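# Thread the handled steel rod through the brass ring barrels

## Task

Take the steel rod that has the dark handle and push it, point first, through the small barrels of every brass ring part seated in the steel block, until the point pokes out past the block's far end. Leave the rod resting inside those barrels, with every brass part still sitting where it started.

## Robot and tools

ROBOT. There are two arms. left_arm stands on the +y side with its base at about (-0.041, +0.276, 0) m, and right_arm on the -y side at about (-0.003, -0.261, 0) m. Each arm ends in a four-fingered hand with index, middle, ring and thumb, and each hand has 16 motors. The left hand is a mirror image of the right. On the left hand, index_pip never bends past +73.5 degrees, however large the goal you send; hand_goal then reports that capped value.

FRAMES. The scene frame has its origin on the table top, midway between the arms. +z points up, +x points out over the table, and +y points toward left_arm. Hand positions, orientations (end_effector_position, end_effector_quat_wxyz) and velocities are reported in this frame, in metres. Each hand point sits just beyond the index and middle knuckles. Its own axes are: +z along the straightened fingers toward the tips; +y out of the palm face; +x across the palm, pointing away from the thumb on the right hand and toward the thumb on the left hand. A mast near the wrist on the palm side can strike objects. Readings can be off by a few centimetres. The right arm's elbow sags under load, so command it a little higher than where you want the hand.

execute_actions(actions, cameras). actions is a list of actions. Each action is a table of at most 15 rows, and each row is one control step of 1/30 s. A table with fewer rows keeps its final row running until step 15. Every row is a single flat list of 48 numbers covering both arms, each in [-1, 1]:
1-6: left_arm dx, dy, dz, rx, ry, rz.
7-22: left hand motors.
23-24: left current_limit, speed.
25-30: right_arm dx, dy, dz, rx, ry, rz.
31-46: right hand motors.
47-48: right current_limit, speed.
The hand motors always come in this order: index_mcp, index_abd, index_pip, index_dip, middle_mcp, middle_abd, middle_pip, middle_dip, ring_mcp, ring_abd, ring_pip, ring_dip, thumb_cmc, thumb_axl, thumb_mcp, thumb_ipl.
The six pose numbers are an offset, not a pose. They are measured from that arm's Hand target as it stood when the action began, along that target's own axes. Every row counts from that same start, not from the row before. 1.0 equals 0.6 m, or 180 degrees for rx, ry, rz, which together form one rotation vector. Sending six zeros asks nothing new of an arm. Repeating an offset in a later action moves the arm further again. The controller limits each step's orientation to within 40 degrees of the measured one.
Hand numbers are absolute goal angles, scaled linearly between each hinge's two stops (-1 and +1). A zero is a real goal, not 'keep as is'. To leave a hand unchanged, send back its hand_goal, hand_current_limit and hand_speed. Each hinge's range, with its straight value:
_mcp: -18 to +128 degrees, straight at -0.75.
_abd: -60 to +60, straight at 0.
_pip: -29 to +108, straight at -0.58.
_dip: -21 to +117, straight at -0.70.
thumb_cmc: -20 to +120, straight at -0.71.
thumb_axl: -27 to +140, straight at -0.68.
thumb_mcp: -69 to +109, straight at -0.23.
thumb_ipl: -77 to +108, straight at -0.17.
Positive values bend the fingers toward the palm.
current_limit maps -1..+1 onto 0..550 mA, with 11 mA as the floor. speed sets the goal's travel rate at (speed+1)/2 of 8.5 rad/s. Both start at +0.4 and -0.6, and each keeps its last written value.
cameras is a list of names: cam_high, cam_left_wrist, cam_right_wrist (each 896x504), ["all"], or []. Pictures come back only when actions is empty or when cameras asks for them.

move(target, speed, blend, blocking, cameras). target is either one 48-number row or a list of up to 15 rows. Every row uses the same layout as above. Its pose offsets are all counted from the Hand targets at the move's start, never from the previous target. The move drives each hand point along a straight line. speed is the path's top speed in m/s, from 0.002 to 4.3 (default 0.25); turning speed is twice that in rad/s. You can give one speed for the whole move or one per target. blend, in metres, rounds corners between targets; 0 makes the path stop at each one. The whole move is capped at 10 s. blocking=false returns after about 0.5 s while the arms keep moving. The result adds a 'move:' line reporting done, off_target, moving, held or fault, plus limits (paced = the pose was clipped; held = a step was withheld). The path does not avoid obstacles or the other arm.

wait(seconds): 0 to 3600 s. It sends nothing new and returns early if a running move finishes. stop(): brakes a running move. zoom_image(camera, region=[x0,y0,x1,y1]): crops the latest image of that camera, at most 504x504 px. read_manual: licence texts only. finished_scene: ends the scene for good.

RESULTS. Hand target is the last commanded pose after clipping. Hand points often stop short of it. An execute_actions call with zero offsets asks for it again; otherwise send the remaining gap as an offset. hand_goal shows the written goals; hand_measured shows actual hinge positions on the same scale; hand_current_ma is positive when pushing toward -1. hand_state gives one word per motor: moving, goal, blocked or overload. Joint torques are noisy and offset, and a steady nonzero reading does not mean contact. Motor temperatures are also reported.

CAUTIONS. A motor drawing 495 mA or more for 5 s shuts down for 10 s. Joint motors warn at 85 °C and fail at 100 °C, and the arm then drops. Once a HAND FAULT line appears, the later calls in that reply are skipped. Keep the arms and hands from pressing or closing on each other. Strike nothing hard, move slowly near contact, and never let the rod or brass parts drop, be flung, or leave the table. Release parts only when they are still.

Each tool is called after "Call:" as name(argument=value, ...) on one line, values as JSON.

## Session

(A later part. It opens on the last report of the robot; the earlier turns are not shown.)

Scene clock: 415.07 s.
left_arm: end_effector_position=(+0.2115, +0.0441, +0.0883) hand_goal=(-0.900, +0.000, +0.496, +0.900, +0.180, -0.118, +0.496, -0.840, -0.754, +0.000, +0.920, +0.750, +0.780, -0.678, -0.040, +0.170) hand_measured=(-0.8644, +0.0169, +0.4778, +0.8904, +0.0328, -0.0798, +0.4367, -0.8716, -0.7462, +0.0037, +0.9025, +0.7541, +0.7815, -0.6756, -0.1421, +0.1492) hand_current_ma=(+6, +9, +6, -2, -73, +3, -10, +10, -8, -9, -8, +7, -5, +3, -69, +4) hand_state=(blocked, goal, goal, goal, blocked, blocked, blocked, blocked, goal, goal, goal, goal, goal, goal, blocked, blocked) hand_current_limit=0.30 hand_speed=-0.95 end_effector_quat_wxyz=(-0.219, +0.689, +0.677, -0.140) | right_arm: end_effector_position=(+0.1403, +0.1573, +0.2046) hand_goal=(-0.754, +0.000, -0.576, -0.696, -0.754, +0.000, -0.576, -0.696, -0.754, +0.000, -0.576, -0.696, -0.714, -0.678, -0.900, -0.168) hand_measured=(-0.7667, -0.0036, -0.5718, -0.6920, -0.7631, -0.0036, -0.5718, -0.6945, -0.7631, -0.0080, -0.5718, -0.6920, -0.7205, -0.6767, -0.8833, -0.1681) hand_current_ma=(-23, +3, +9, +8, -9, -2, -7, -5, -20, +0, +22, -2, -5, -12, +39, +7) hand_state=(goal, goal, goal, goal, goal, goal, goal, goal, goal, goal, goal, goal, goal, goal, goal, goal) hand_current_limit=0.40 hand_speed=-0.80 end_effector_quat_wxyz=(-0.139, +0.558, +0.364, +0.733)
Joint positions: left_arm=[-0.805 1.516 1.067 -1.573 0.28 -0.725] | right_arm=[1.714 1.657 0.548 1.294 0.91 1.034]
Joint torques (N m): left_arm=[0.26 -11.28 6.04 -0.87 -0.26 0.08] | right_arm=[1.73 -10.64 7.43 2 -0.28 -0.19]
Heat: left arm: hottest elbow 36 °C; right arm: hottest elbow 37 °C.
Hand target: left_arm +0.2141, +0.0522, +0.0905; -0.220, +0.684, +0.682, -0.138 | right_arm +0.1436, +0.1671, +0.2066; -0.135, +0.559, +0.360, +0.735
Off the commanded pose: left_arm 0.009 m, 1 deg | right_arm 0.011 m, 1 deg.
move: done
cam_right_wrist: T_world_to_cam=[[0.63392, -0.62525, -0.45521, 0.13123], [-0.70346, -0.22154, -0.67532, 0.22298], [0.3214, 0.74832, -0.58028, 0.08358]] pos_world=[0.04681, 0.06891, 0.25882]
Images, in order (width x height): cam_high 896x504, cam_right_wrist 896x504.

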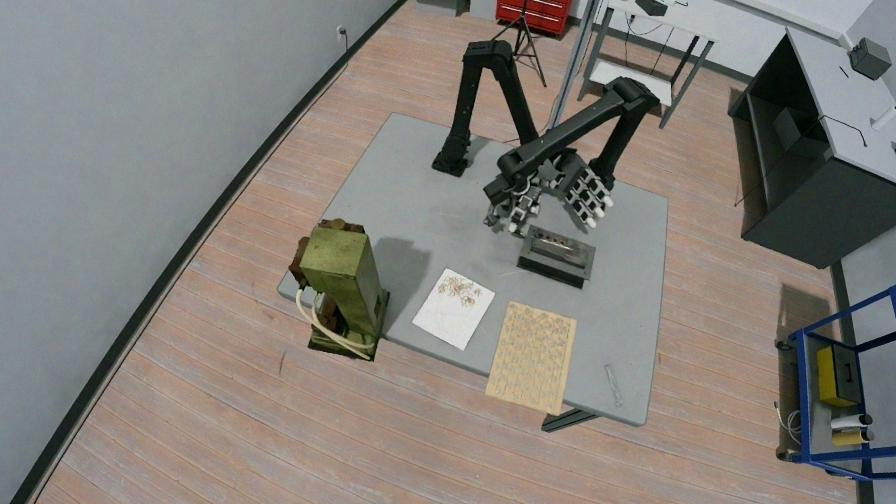

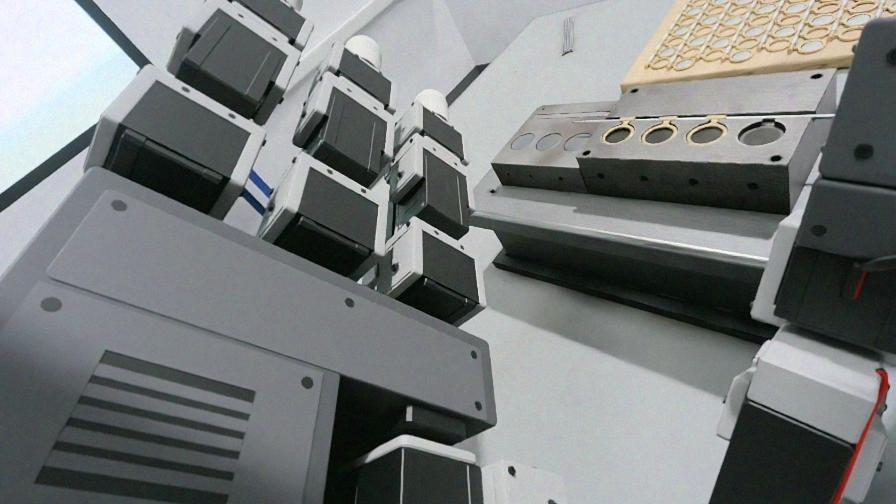

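Call:
move(target=[0.0151,0.0028,-0.0005,0,0.0003,-0.0027, -0.9,0.0,0.496,0.9,0.18,-0.117,0.496,-0.84,-0.754,0,0.92,0.75,0.78,-0.678,-0.04,0.17,0.3,-0.95, 0,0,0,0,0,0,-0.754,0,-0.576,-0.696,-0.754,0,-0.576,-0.696,-0.754,0,-0.576,-0.696,-0.714,-0.678,-0.9,-0.168,0.4,-0.8], speed=0.02, cameras=["cam_right_wrist","cam_high"])

Call:
zoom_image(camera="cam_right_wrist", region=[550, 90, 690, 160])

Call:
zoom_image(camera="cam_high", region=[490, 200, 590, 270])

Scene clock: 416.90 s.
left_arm: end_effector_position=(+0.2119, +0.0515, +0.0887) hand_goal=(-0.900, +0.000, +0.496, +0.900, +0.180, -0.118, +0.496, -0.840, -0.754, +0.000, +0.920, +0.750, +0.780, -0.678, -0.040, +0.170) hand_measured=(-0.8656, +0.0169, +0.4790, +0.8904, +0.0328, -0.0637, +0.4354, -0.8703, -0.7450, +0.0023, +0.9025, +0.7541, +0.7890, -0.6767, -0.1411, +0.1492) hand_current_ma=(+10, +10, +2, -1, -82, +10, -16, +10, -9, -8, -1, +6, +1, +5, -61, +0) hand_state=(blocked, goal, goal, goal, blocked, blocked, blocked, blocked, goal, goal, goal, goal, goal, goal, blocked, blocked) hand_current_limit=0.30 hand_speed=-0.95 end_effector_quat_wxyz=(-0.220, +0.689, +0.676, -0.141) | right_arm: end_effector_position=(+0.1403, +0.1573, +0.2046) hand_goal=(-0.754, +0.000, -0.576, -0.696, -0.754, +0.000, -0.576, -0.696, -0.754, +0.000, -0.576, -0.696, -0.714, -0.678, -0.900, -0.168) hand_measured=(-0.7655, -0.0036, -0.5718, -0.6932, -0.7631, -0.0021, -0.5744, -0.6932, -0.7643, -0.0080, -0.5718, -0.6920, -0.7217, -0.6767, -0.8833, -0.1681) hand_current_ma=(-14, -8, -4, -4, -12, -11, +7, -7, -7, +3, +5, +1, -15, +0, +35, +9) hand_state=(goal, goal, goal, goal, goal, goal, goal, goal, goal, goal, goal, goal, goal, goal, goal, goal) hand_current_limit=0.40 hand_speed=-0.80 end_effector_quat_wxyz=(-0.139, +0.558, +0.364, +0.733)
Joint positions: left_arm=[-0.79 1.505 1.056 -1.579 0.274 -0.71] | right_arm=[1.714 1.657 0.548 1.294 0.91 1.034]
Joint torques (N m): left_arm=[0.5 -11.58 5.91 -0.58 -0.32 -0.04] | right_arm=[1.61 -9.93 7.43 1.87 -0.24 -0.25]
Heat: left arm: hottest elbow 36 °C; right arm: hottest elbow 37 °C.
Hand target: left_arm +0.2160, +0.0613, +0.0911; -0.221, +0.681, +0.685, -0.137 | right_arm +0.1436, +0.1671, +0.2066; -0.135, +0.559, +0.360, +0.735
Off the commanded pose: left_arm 0.011 m, 1 deg | right_arm 0.011 m, 1 deg.
move: off_target (left_arm)
cam_right_wrist: T_world_to_cam=[[0.63392, -0.62525, -0.45521, 0.13123], [-0.70346, -0.22154, -0.67532, 0.22298], [0.3214, 0.74832, -0.58028, 0.08358]] pos_world=[0.04681, 0.06891, 0.25882]
Images, in order (width x height): cam_high 896x504, cam_right_wrist 896x504.

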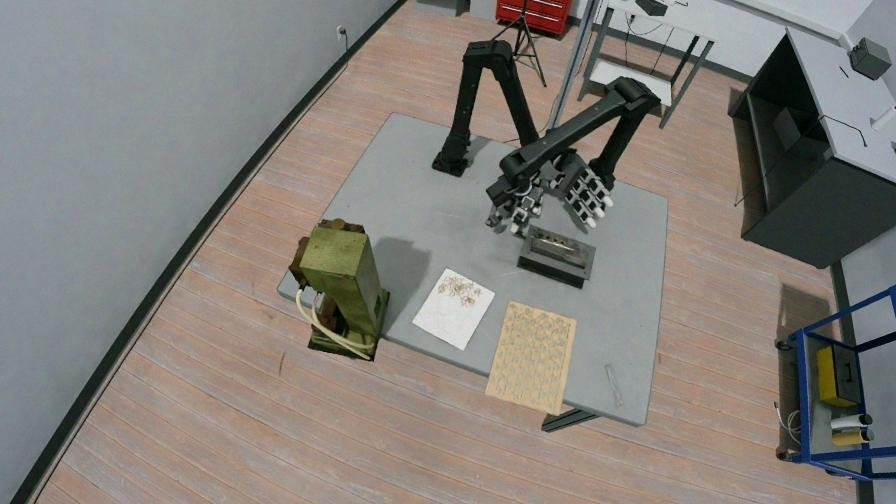

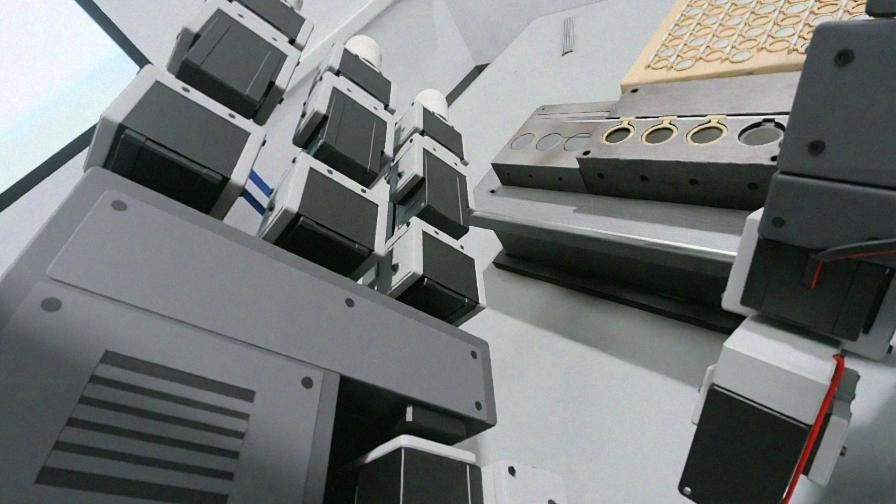

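Scaled by 3.600 from the camera's image (finer frame: 1280x720).

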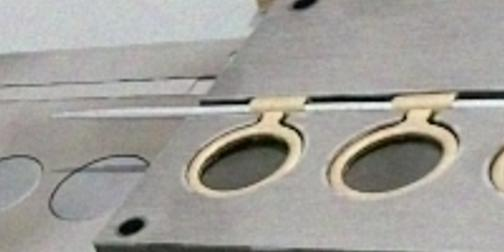

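Scaled by 5.040 from the camera's image (finer frame: 1280x720).

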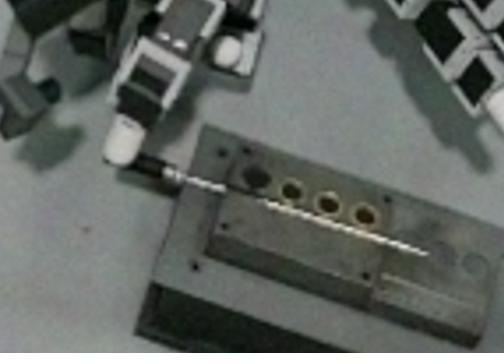

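Call:
zoom_image(camera="cam_right_wrist", region=[590, 105, 650, 135])

Call:
zoom_image(camera="cam_right_wrist", region=[730, 100, 800, 135])

Scaled by 8.400 from the camera's image (finer frame: 1280x720).

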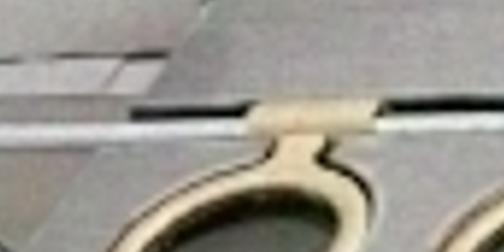

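Scaled by 7.200 from the camera's image (finer frame: 1280x720).

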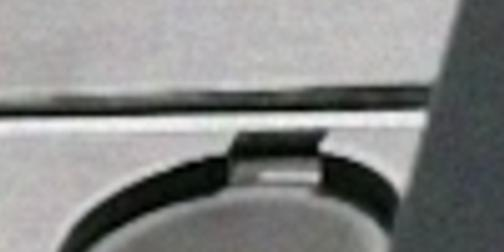

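Call:
move(target=[0.0152,0.0032,-0.0015,0,0,0, -0.9,0.0,0.496,0.9,0.18,-0.117,0.496,-0.84,-0.754,0,0.92,0.75,0.78,-0.678,-0.04,0.17,0.3,-0.95, 0,0,0,0,0,0,-0.754,0,-0.576,-0.696,-0.754,0,-0.576,-0.696,-0.754,0,-0.576,-0.696,-0.714,-0.678,-0.9,-0.168,0.4,-0.8], speed=0.02, cameras=["cam_right_wrist","cam_high"])

Call:
zoom_image(camera="cam_right_wrist", region=[550, 90, 690, 160])

Call:
zoom_image(camera="cam_right_wrist", region=[590, 105, 650, 135])

Call:
zoom_image(camera="cam_high", region=[490, 200, 590, 270])

Scene clock: 419.83 s.
left_arm: end_effector_position=(+0.2124, +0.0596, +0.0890) hand_goal=(-0.900, +0.000, +0.496, +0.900, +0.180, -0.118, +0.496, -0.840, -0.754, +0.000, +0.920, +0.750, +0.780, -0.678, -0.040, +0.170) hand_measured=(-0.8644, +0.0184, +0.4778, +0.8904, +0.0316, -0.0461, +0.4354, -0.8716, -0.7450, +0.0023, +0.9025, +0.7541, +0.7953, -0.6756, -0.1411, +0.1492) hand_current_ma=(+7, +5, +0, -1, -77, +13, -15, +1, -14, -7, -5, +7, +4, +8, -64, +5) hand_state=(blocked, goal, goal, goal, blocked, blocked, blocked, blocked, goal, goal, goal, goal, goal, goal, blocked, blocked) hand_current_limit=0.30 hand_speed=-0.95 end_effector_quat_wxyz=(-0.222, +0.691, +0.673, -0.142) | right_arm: end_effector_position=(+0.1403, +0.1573, +0.2046) hand_goal=(-0.754, +0.000, -0.576, -0.696, -0.754, +0.000, -0.576, -0.696, -0.754, +0.000, -0.576, -0.696, -0.714, -0.678, -0.900, -0.168) hand_measured=(-0.7667, -0.0036, -0.5731, -0.6945, -0.7643, -0.0036, -0.5731, -0.6932, -0.7643, -0.0080, -0.5718, -0.6920, -0.7217, -0.6756, -0.8823, -0.1672) hand_current_ma=(-22, -2, +1, -5, -18, -10, +14, +0, -11, +4, +9, +2, -3, +6, +40, +4) hand_state=(goal, goal, goal, goal, goal, goal, goal, goal, goal, goal, goal, goal, goal, goal, goal, goal) hand_current_limit=0.40 hand_speed=-0.80 end_effector_quat_wxyz=(-0.139, +0.558, +0.364, +0.733)
Joint positions: left_arm=[-0.772 1.494 1.043 -1.587 0.267 -0.685] | right_arm=[1.714 1.657 0.548 1.294 0.91 1.034]
Joint torques (N m): left_arm=[0.85 -10.99 6.04 -0.7 -0.53 -0.07] | right_arm=[2.32 -9.29 7.23 1.98 -0.32 -0.13]
Heat: left arm: hottest elbow 36 °C; right arm: hottest elbow 37 °C.
Hand target: left_arm +0.2183, +0.0703, +0.0918; -0.221, +0.681, +0.685, -0.137 | right_arm +0.1436, +0.1671, +0.2066; -0.135, +0.559, +0.360, +0.735
Off the commanded pose: left_arm 0.013 m, 2 deg | right_arm 0.011 m, 1 deg.
move: off_target (left_arm)
cam_right_wrist: T_world_to_cam=[[0.63392, -0.62525, -0.45521, 0.13123], [-0.70346, -0.22154, -0.67532, 0.22298], [0.3214, 0.74832, -0.58028, 0.08358]] pos_world=[0.04681, 0.06891, 0.25882]
Images, in order (width x height): cam_high 896x504, cam_right_wrist 896x504.

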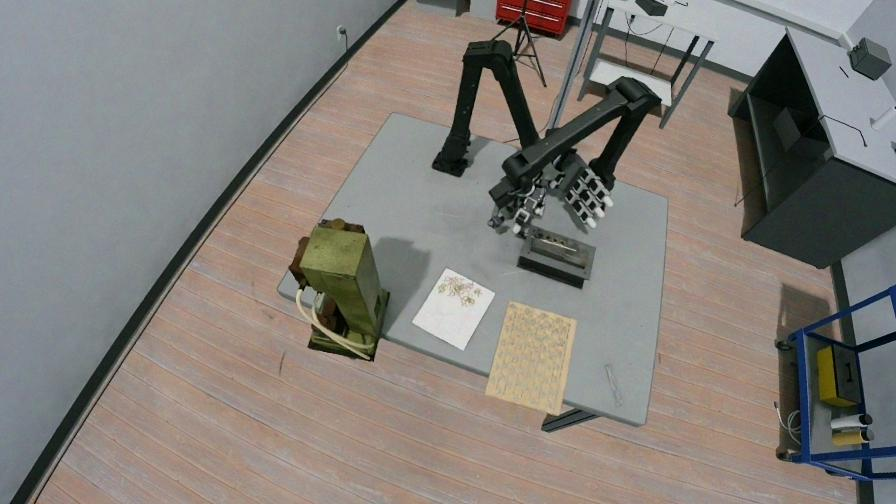

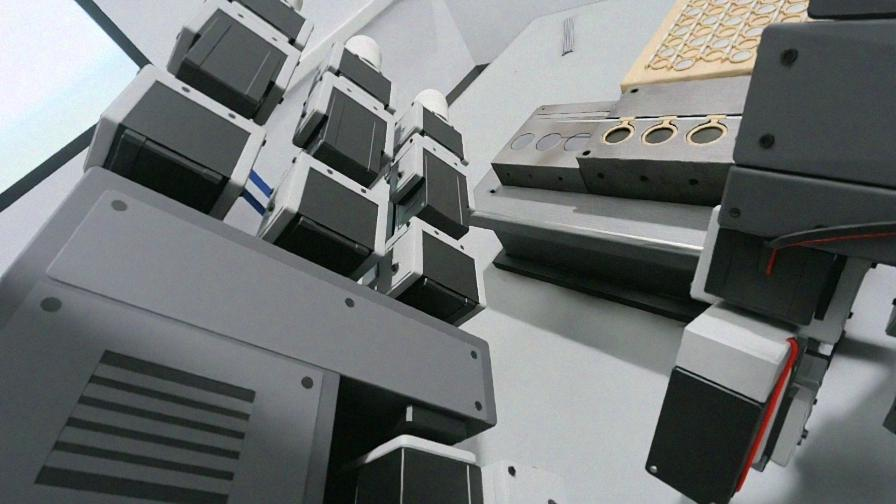

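Scaled by 3.600 from the camera's image (finer frame: 1280x720).

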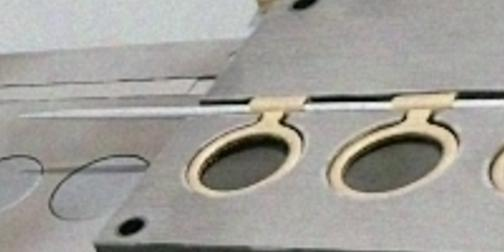

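Scaled by 8.400 from the camera's image (finer frame: 1280x720).

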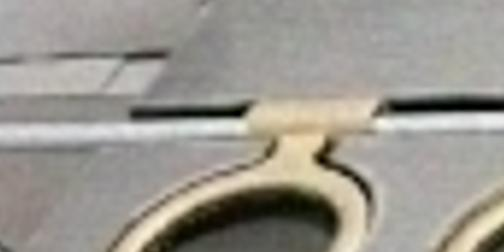

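Scaled by 5.040 from the camera's image (finer frame: 1280x720).

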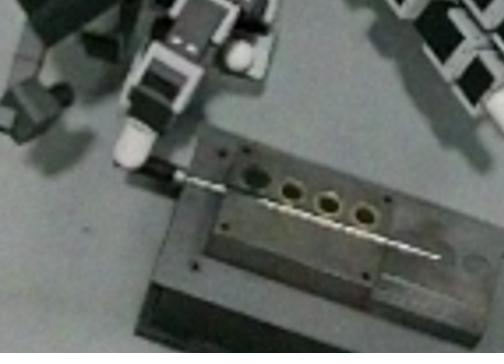

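Call:
move(target=[0.0101,0.0034,-0.0015,0.0006,-0.0009,-0.0068, -0.9,0.0,0.496,0.9,0.18,-0.117,0.496,-0.84,-0.754,0,0.92,0.75,0.78,-0.678,-0.04,0.17,0.3,-0.95, 0,0,0,0,0,0,-0.754,0,-0.576,-0.696,-0.754,0,-0.576,-0.696,-0.754,0,-0.576,-0.696,-0.714,-0.678,-0.9,-0.168,0.4,-0.8], speed=0.02, cameras=["cam_right_wrist","cam_high"])

Call:
zoom_image(camera="cam_right_wrist", region=[550, 90, 690, 160])

Call:
zoom_image(camera="cam_right_wrist", region=[590, 105, 650, 135])

Call:
zoom_image(camera="cam_high", region=[500, 210, 560, 250])

Scene clock: 423.97 s.
left_arm: end_effector_position=(+0.2133, +0.0615, +0.0898) hand_goal=(-0.900, +0.000, +0.496, +0.900, +0.180, -0.118, +0.496, -0.840, -0.754, +0.000, +0.920, +0.750, +0.780, -0.678, -0.040, +0.170) hand_measured=(-0.8644, +0.0169, +0.4778, +0.8904, +0.0256, -0.0139, +0.4367, -0.8703, -0.7462, +0.0037, +0.9025, +0.7541, +0.8066, -0.6725, -0.1361, +0.1492) hand_current_ma=(+7, +6, +5, +2, -84, +23, -16, +2, -13, -17, -6, +4, +2, +8, -56, +4) hand_state=(blocked, goal, goal, goal, blocked, blocked, blocked, blocked, goal, goal, goal, goal, blocked, goal, blocked, blocked) hand_current_limit=0.30 hand_speed=-0.95 end_effector_quat_wxyz=(-0.222, +0.690, +0.674, -0.144) | right_arm: end_effector_position=(+0.1403, +0.1573, +0.2046) hand_goal=(-0.754, +0.000, -0.576, -0.696, -0.754, +0.000, -0.576, -0.696, -0.754, +0.000, -0.576, -0.696, -0.714, -0.678, -0.900, -0.168) hand_measured=(-0.7667, -0.0036, -0.5718, -0.6932, -0.7631, -0.0021, -0.5731, -0.6932, -0.7631, -0.0080, -0.5718, -0.6920, -0.7217, -0.6767, -0.8823, -0.1672) hand_current_ma=(-20, -4, +4, -9, -11, +1, +8, -7, -4, -2, +9, +8, -15, +9, +46, +1) hand_state=(goal, goal, goal, goal, goal, goal, goal, goal, goal, goal, goal, goal, goal, goal, goal, goal) hand_current_limit=0.40 hand_speed=-0.80 end_effector_quat_wxyz=(-0.139, +0.558, +0.364, +0.733)
Joint positions: left_arm=[-0.766 1.492 1.043 -1.591 0.267 -0.68] | right_arm=[1.714 1.657 0.548 1.294 0.91 1.034]
Joint torques (N m): left_arm=[1.38 -11.05 5.9 -0.92 -0.67 -0.23] | right_arm=[1.2 -9.88 7.31 1.7 -0.31 -0.16]
Heat: left arm: hottest elbow 36 °C; right arm: hottest elbow 37 °C.
Hand target: left_arm +0.2207, +0.0763, +0.0924; -0.222, +0.673, +0.692, -0.136 | right_arm +0.1436, +0.1671, +0.2066; -0.135, +0.559, +0.360, +0.735
Off the commanded pose: left_arm 0.017 m, 3 deg | right_arm 0.011 m, 1 deg.
move: off_target (left_arm)
cam_right_wrist: T_world_to_cam=[[0.63392, -0.62525, -0.45521, 0.13123], [-0.70346, -0.22154, -0.67532, 0.22298], [0.3214, 0.74832, -0.58028, 0.08358]] pos_world=[0.04681, 0.06891, 0.25882]
Images, in order (width x height): cam_high 896x504, cam_right_wrist 896x504.

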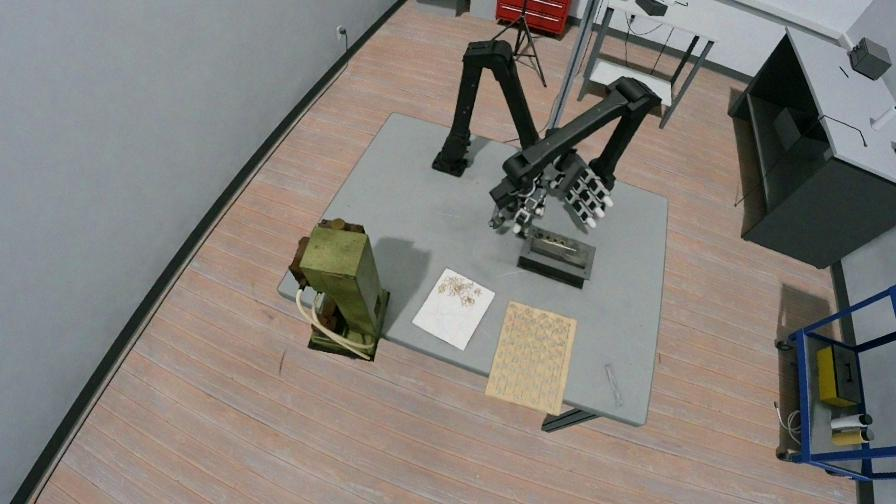

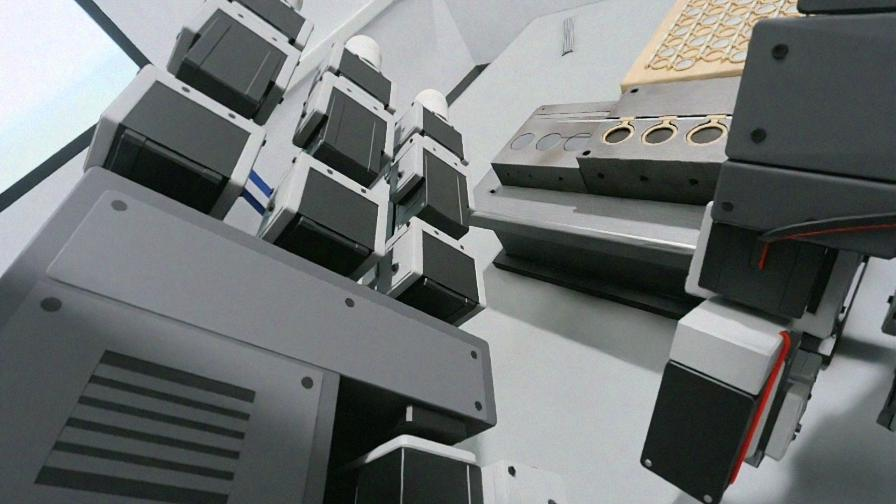

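Scaled by 3.600 from the camera's image (finer frame: 1280x720).

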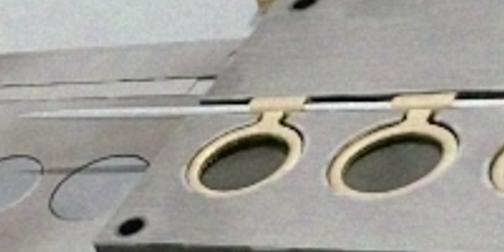

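Scaled by 8.400 from the camera's image (finer frame: 1280x720).

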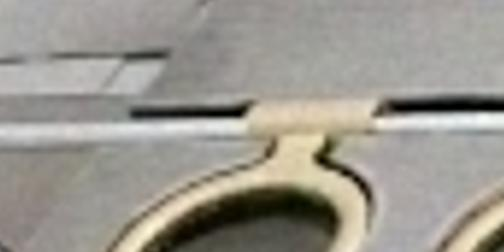

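Scaled by 8.400 from the camera's image (finer frame: 1280x720).

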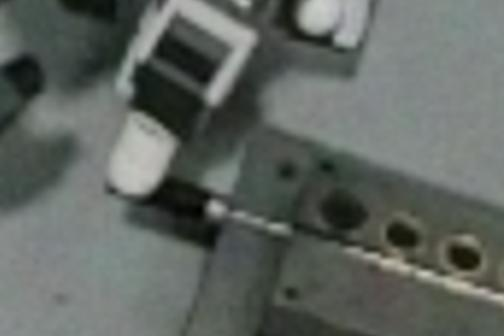

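Call:
zoom_image(camera="cam_high", region=[460, 60, 660, 240])

Call:
zoom_image(camera="cam_right_wrist", region=[600, 0, 896, 504])

Scaled by 2.520 from the camera's image (finer frame: 1280x720).

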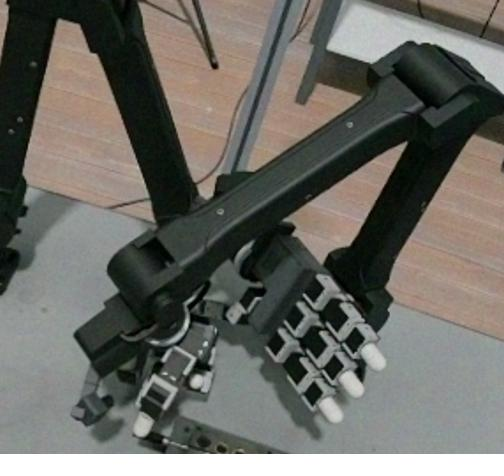

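Scaled by 1.000.

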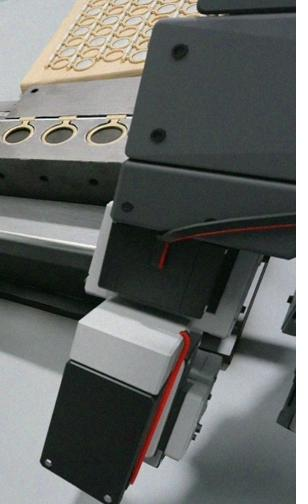

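Call:
move(target=[-0.0184,-0.0063,0.0012,-0.0006,0.0009,0.0068, -0.9,0.0,0.496,0.9,0.18,-0.117,0.496,-0.84,-0.754,0,0.92,0.75,0.78,-0.678,-0.04,0.17,0.3,-0.95, 0,0,0,0,0,0,-0.754,0,-0.576,-0.696,-0.754,0,-0.576,-0.696,-0.754,0,-0.576,-0.696,-0.714,-0.678,-0.9,-0.168,0.4,-0.8], speed=0.02, cameras=["cam_right_wrist","cam_high","cam_left_wrist"])

Call:
zoom_image(camera="cam_right_wrist", region=[550, 90, 690, 160])

Call:
zoom_image(camera="cam_high", region=[500, 210, 560, 250])

Scene clock: 430.77 s.
left_arm: end_effector_position=(+0.2130, +0.0612, +0.0898) hand_goal=(-0.900, +0.000, +0.496, +0.900, +0.180, -0.118, +0.496, -0.840, -0.754, +0.000, +0.920, +0.750, +0.780, -0.678, -0.040, +0.170) hand_measured=(-0.8644, +0.0169, +0.4778, +0.8904, +0.0256, -0.0139, +0.4354, -0.8703, -0.7450, +0.0023, +0.9025, +0.7554, +0.8066, -0.6725, -0.1361, +0.1482) hand_current_ma=(+9, +9, +2, -1, -81, +20, -17, +3, -9, -8, -3, +4, +1, +9, -56, +5) hand_state=(blocked, goal, goal, goal, blocked, blocked, blocked, blocked, goal, goal, goal, goal, blocked, goal, blocked, blocked) hand_current_limit=0.30 hand_speed=-0.95 end_effector_quat_wxyz=(-0.222, +0.690, +0.674, -0.144) | right_arm: end_effector_position=(+0.1403, +0.1573, +0.2046) hand_goal=(-0.754, +0.000, -0.576, -0.696, -0.754, +0.000, -0.576, -0.696, -0.754, +0.000, -0.576, -0.696, -0.714, -0.678, -0.900, -0.168) hand_measured=(-0.7667, -0.0036, -0.5731, -0.6945, -0.7643, -0.0021, -0.5731, -0.6945, -0.7643, -0.0080, -0.5718, -0.6920, -0.7217, -0.6756, -0.8833, -0.1672) hand_current_ma=(-22, -1, +7, -2, -6, -15, +11, -13, +0, +7, +18, +6, -14, +1, +26, -1) hand_state=(goal, goal, goal, goal, goal, goal, goal, goal, goal, goal, goal, goal, goal, goal, goal, goal) hand_current_limit=0.40 hand_speed=-0.80 end_effector_quat_wxyz=(-0.139, +0.558, +0.364, +0.733)
Joint positions: left_arm=[-0.766 1.492 1.043 -1.591 0.269 -0.68] | right_arm=[1.714 1.657 0.548 1.294 0.91 1.034]
Joint torques (N m): left_arm=[-0.44 -10.81 6.58 -0.57 -0.36 -0.24] | right_arm=[2.08 -10.46 7.41 1.7 -0.22 -0.16]
Heat: left arm: hottest elbow 36 °C; right arm: hottest elbow 37 °C.
Hand target: left_arm +0.2171, +0.0652, +0.0922; -0.221, +0.681, +0.685, -0.137 | right_arm +0.1436, +0.1671, +0.2066; -0.135, +0.559, +0.360, +0.735
Off the commanded pose: left_arm 0.006 m, 2 deg | right_arm 0.011 m, 1 deg.
move: done
cam_left_wrist: T_world_to_cam=[[-0.59762, -0.78105, 0.18112, 0.13292], [-0.10568, 0.30066, 0.94786, -0.13258], [-0.79478, 0.54732, -0.26222, 0.28431]] pos_world=[0.29139, -0.01193, 0.17614]
cam_right_wrist: T_world_to_cam=[[0.63392, -0.62525, -0.45521, 0.13123], [-0.70346, -0.22154, -0.67532, 0.22298], [0.3214, 0.74832, -0.58028, 0.08358]] pos_world=[0.04681, 0.06891, 0.25882]

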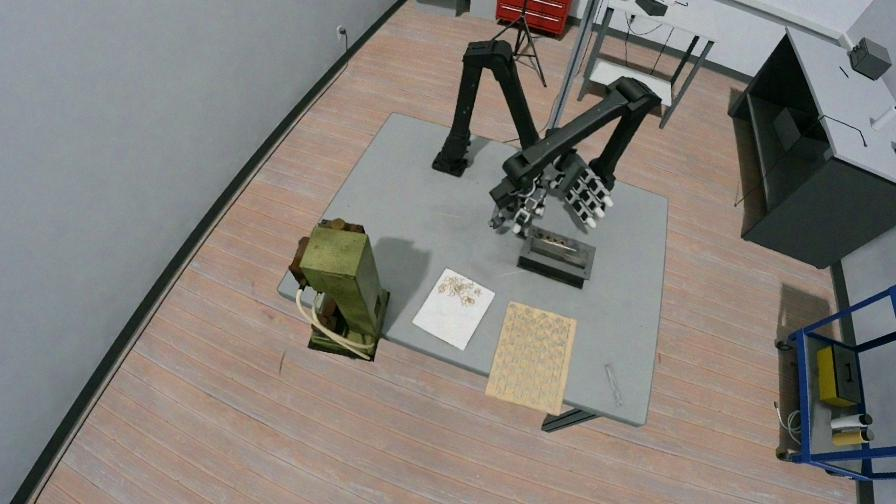

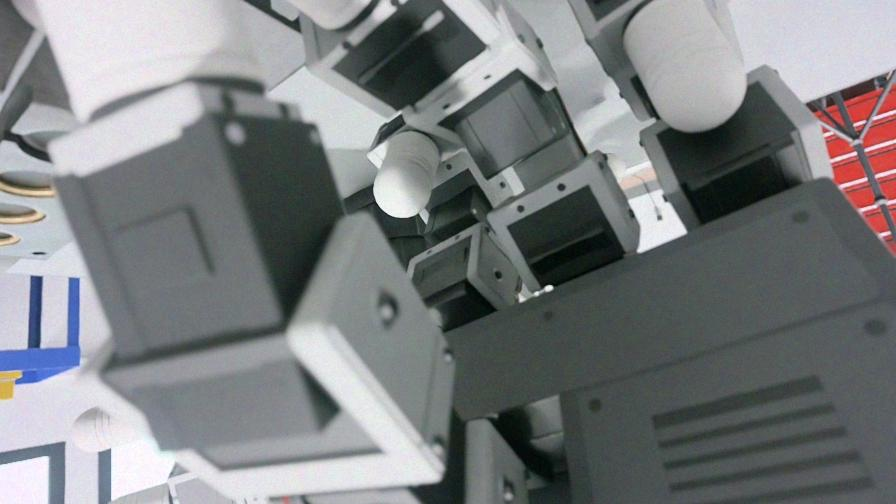

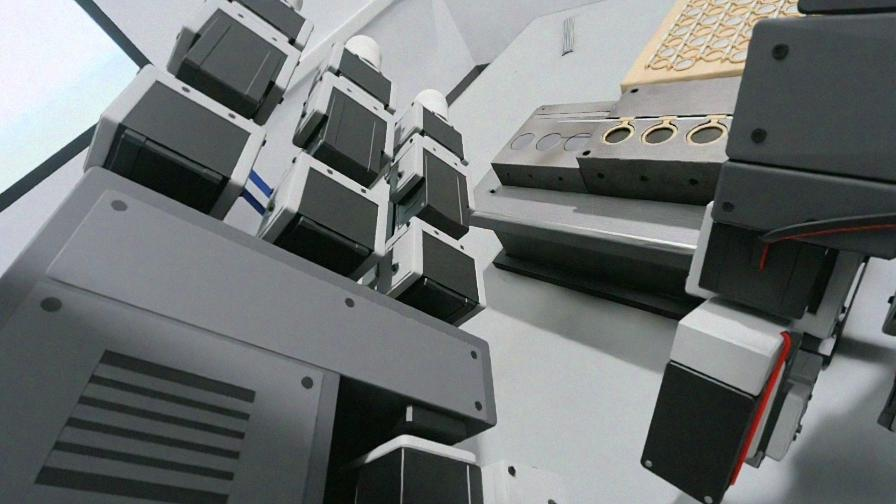

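Scaled by 3.600 from the camera's image (finer frame: 1280x720).

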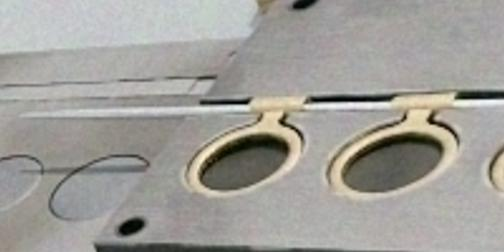

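Scaled by 8.400 from the camera's image (finer frame: 1280x720).

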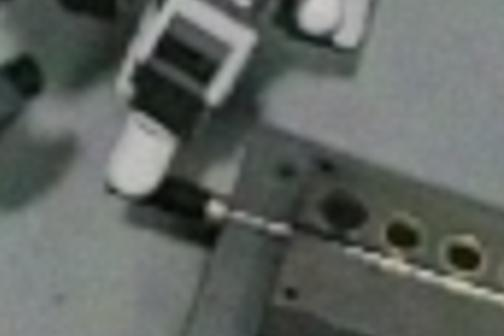

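Call:
move(target=[0,0,0,0,0,0, -0.9,0.0,0.496,0.9,0.13,-0.117,0.496,-0.84,-0.754,0,0.92,0.75,0.78,-0.678,-0.11,0.15,0.3,-0.95, 0,0,0,0,0,0,-0.754,0,-0.576,-0.696,-0.754,0,-0.576,-0.696,-0.754,0,-0.576,-0.696,-0.714,-0.678,-0.9,-0.168,0.4,-0.8], speed=0.02, cameras=["cam_right_wrist","cam_high"])

Call:
zoom_image(camera="cam_right_wrist", region=[550, 90, 690, 160])

Call:
zoom_image(camera="cam_high", region=[500, 210, 560, 250])

Scene clock: 431.80 s.
left_arm: end_effector_position=(+0.2129, +0.0611, +0.0898) hand_goal=(-0.900, +0.000, +0.496, +0.900, +0.130, -0.118, +0.496, -0.840, -0.754, +0.000, +0.920, +0.750, +0.780, -0.678, -0.110, +0.150) hand_measured=(-0.8656, +0.0169, +0.4778, +0.8904, +0.0268, -0.0124, +0.4354, -0.8716, -0.7474, +0.0023, +0.9025, +0.7541, +0.8053, -0.6725, -0.1342, +0.1454) hand_current_ma=(+15, +7, +5, -3, -40, +20, -14, -2, -6, -7, -9, +6, +2, +6, -10, +8) hand_state=(blocked, goal, goal, goal, blocked, blocked, blocked, blocked, goal, goal, goal, goal, blocked, goal, moving, goal) hand_current_limit=0.30 hand_speed=-0.95 end_effector_quat_wxyz=(-0.222, +0.690, +0.674, -0.144) | right_arm: end_effector_position=(+0.1403, +0.1573, +0.2046) hand_goal=(-0.754, +0.000, -0.576, -0.696, -0.754, +0.000, -0.576, -0.696, -0.754, +0.000, -0.576, -0.696, -0.714, -0.678, -0.900, -0.168) hand_measured=(-0.7679, -0.0036, -0.5731, -0.6932, -0.7631, -0.0021, -0.5731, -0.6945, -0.7643, -0.0080, -0.5718, -0.6920, -0.7217, -0.6756, -0.8823, -0.1681) hand_current_ma=(-28, -3, +3, +1, -16, -7, +8, +1, -20, -12, +5, +6, -4, +13, +39, +5) hand_state=(goal, goal, goal, goal, goal, goal, goal, goal, goal, goal, goal, goal, goal, goal, goal, goal) hand_current_limit=0.40 hand_speed=-0.80 end_effector_quat_wxyz=(-0.139, +0.558, +0.364, +0.733)
Joint positions: left_arm=[-0.766 1.492 1.043 -1.591 0.269 -0.68] | right_arm=[1.714 1.657 0.548 1.294 0.91 1.034]
Joint torques (N m): left_arm=[-0.5 -10.17 6.57 -0.65 -0.36 -0.22] | right_arm=[1.9 -10.23 7.41 1.8 -0.31 -0.16]
Heat: left arm: hottest elbow 36 °C; right arm: hottest elbow 37 °C.
Hand target: left_arm +0.2170, +0.0651, +0.0922; -0.221, +0.681, +0.685, -0.137 | right_arm +0.1436, +0.1671, +0.2066; -0.135, +0.559, +0.360, +0.735
Off the commanded pose: left_arm 0.006 m, 2 deg | right_arm 0.011 m, 1 deg.
move: done
cam_right_wrist: T_world_to_cam=[[0.63392, -0.62525, -0.45521, 0.13123], [-0.70346, -0.22154, -0.67532, 0.22298], [0.3214, 0.74832, -0.58028, 0.08358]] pos_world=[0.04681, 0.06891, 0.25882]
Images, in order (width x height): cam_high 896x504, cam_right_wrist 896x504.

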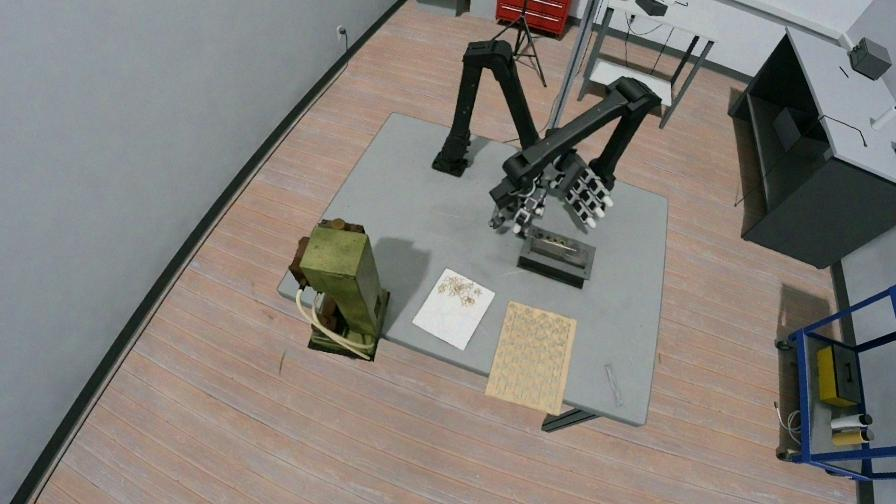

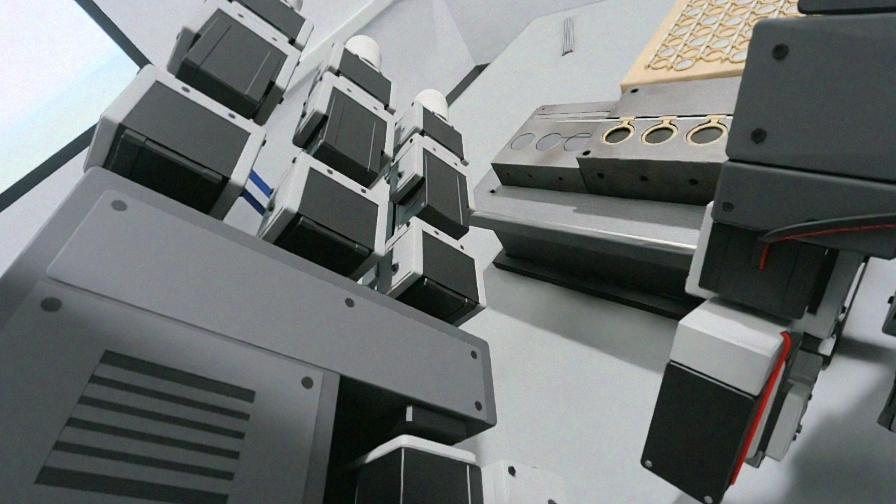

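Scaled by 3.600 from the camera's image (finer frame: 1280x720).

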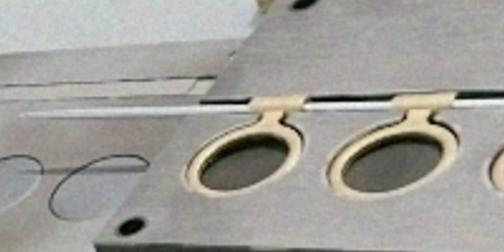

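Scaled by 8.400 from the camera's image (finer frame: 1280x720).

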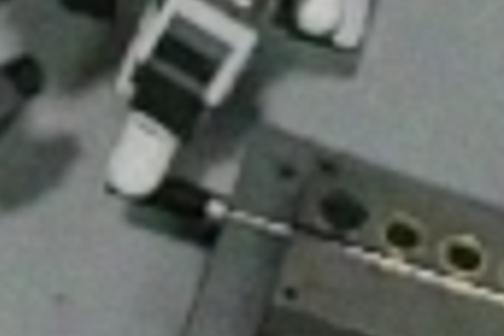

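Call:
zoom_image(camera="cam_right_wrist", region=[480, 95, 620, 165])

Call:
zoom_image(camera="cam_high", region=[555, 235, 605, 275])

Scaled by 3.600 from the camera's image (finer frame: 1280x720).

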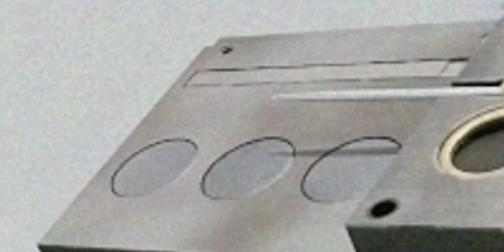

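Scaled by 10.080 from the camera's image (finer frame: 1280x720).

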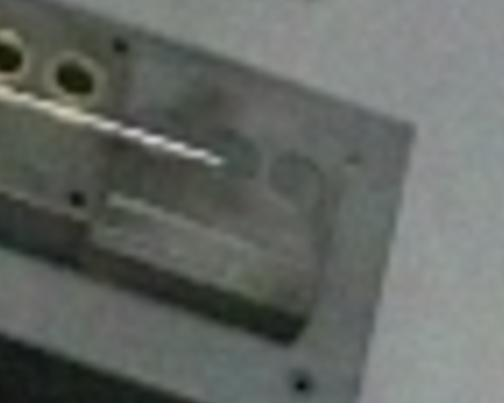

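Call:
zoom_image(camera="cam_high", region=[510, 150, 590, 220])

Call:
zoom_image(camera="cam_high", region=[490, 160, 550, 240])

Scaled by 6.300 from the camera's image (finer frame: 1280x720).

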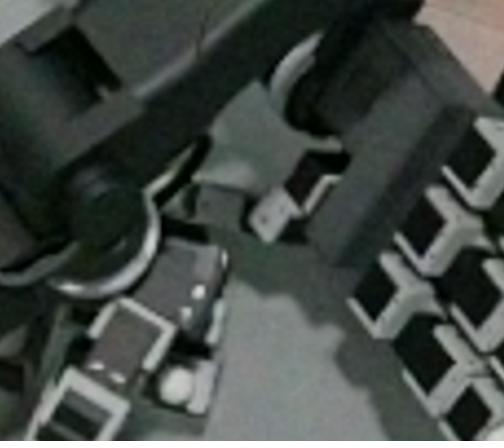

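Scaled by 6.300 from the camera's image (finer frame: 1280x720).

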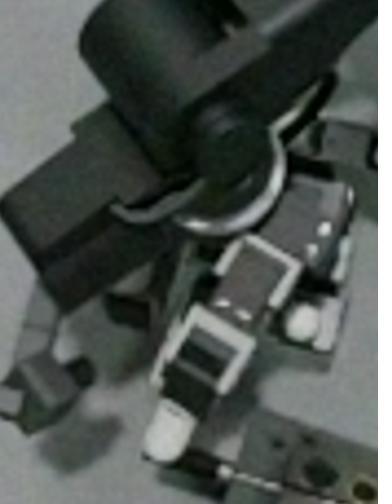

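Call:
zoom_image(camera="cam_high", region=[560, 130, 640, 230])

Scaled by 5.040 from the camera's image (finer frame: 1280x720).

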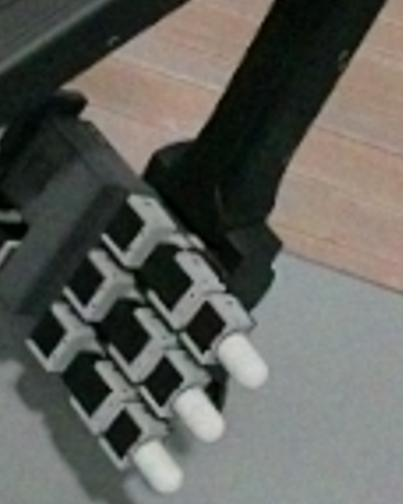

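Call:
move(target=[0,0,0,0,0,0, -0.9,0.0,0.496,0.9,0.09,-0.117,0.496,-0.84,-0.754,0,0.92,0.75,0.78,-0.678,-0.2,0.12,0.3,-0.95, 0,0,0,0,0,0,-0.754,0,-0.576,-0.696,-0.754,0,-0.576,-0.696,-0.754,0,-0.576,-0.696,-0.714,-0.678,-0.9,-0.168,0.4,-0.8], speed=0.02, cameras=["cam_right_wrist"])

Call:
zoom_image(camera="cam_right_wrist", region=[550, 90, 690, 160])

Scene clock: 441.20 s.
left_arm: end_effector_position=(+0.2139, +0.0630, +0.0901) hand_goal=(-0.900, +0.000, +0.496, +0.900, +0.090, -0.118, +0.496, -0.840, -0.754, +0.000, +0.920, +0.750, +0.780, -0.678, -0.200, +0.120) hand_measured=(-0.8644, +0.0169, +0.4790, +0.8904, +0.0304, -0.0783, +0.4585, -0.8601, -0.7462, +0.0023, +0.9038, +0.7554, +0.7878, -0.6725, -0.1728, +0.1292) hand_current_ma=(+6, +8, +3, +0, -18, +6, -9, +5, -10, -5, -3, +5, -1, +9, +1, +11) hand_state=(blocked, goal, goal, goal, blocked, blocked, blocked, goal, goal, goal, goal, goal, goal, goal, blocked, goal) hand_current_limit=0.30 hand_speed=-0.95 end_effector_quat_wxyz=(-0.223, +0.687, +0.677, -0.139) | right_arm: end_effector_position=(+0.1403, +0.1573, +0.2046) hand_goal=(-0.754, +0.000, -0.576, -0.696, -0.754, +0.000, -0.576, -0.696, -0.754, +0.000, -0.576, -0.696, -0.714, -0.678, -0.900, -0.168) hand_measured=(-0.7667, -0.0036, -0.5731, -0.6932, -0.7631, -0.0036, -0.5731, -0.6932, -0.7631, -0.0095, -0.5731, -0.6907, -0.7217, -0.6767, -0.8823, -0.1681) hand_current_ma=(-16, -7, +3, -2, -17, -3, +5, -12, -4, +6, +14, +5, -14, -1, +33, -1) hand_state=(goal, goal, goal, goal, goal, goal, goal, goal, goal, goal, goal, goal, goal, goal, goal, goal) hand_current_limit=0.40 hand_speed=-0.80 end_effector_quat_wxyz=(-0.139, +0.558, +0.364, +0.733)
Joint positions: left_arm=[-0.766 1.492 1.043 -1.591 0.261 -0.691] | right_arm=[1.714 1.657 0.548 1.294 0.91 1.034]
Joint torques (N m): left_arm=[-0.32 -10.17 6.65 -0.54 -0.01 -0.15] | right_arm=[1.85 -9.82 7.39 1.91 -0.32 -0.17]
Heat: left arm: hottest elbow 36 °C; right arm: hottest elbow 37 °C.
Hand target: left_arm +0.2170, +0.0652, +0.0922; -0.221, +0.681, +0.685, -0.137 | right_arm +0.1436, +0.1671, +0.2066; -0.135, +0.559, +0.360, +0.735
Off the commanded pose: left_arm 0.004 m, 1 deg | right_arm 0.011 m, 1 deg.
move: done
cam_right_wrist: T_world_to_cam=[[0.63392, -0.62525, -0.45521, 0.13123], [-0.70346, -0.22154, -0.67532, 0.22298], [0.3214, 0.74832, -0.58028, 0.08358]] pos_world=[0.04681, 0.06891, 0.25882]

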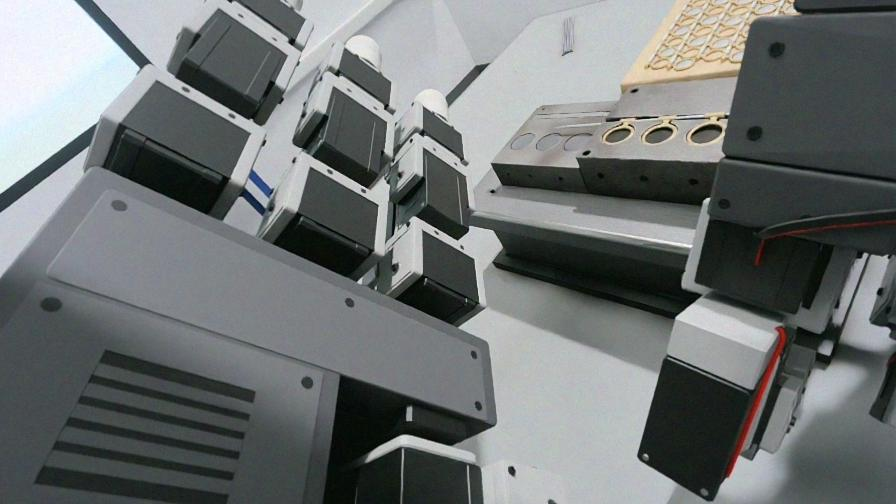

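Scaled by 3.600 from the camera's image (finer frame: 1280x720).

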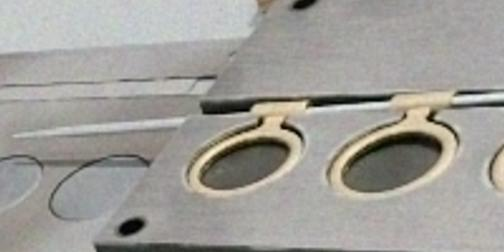

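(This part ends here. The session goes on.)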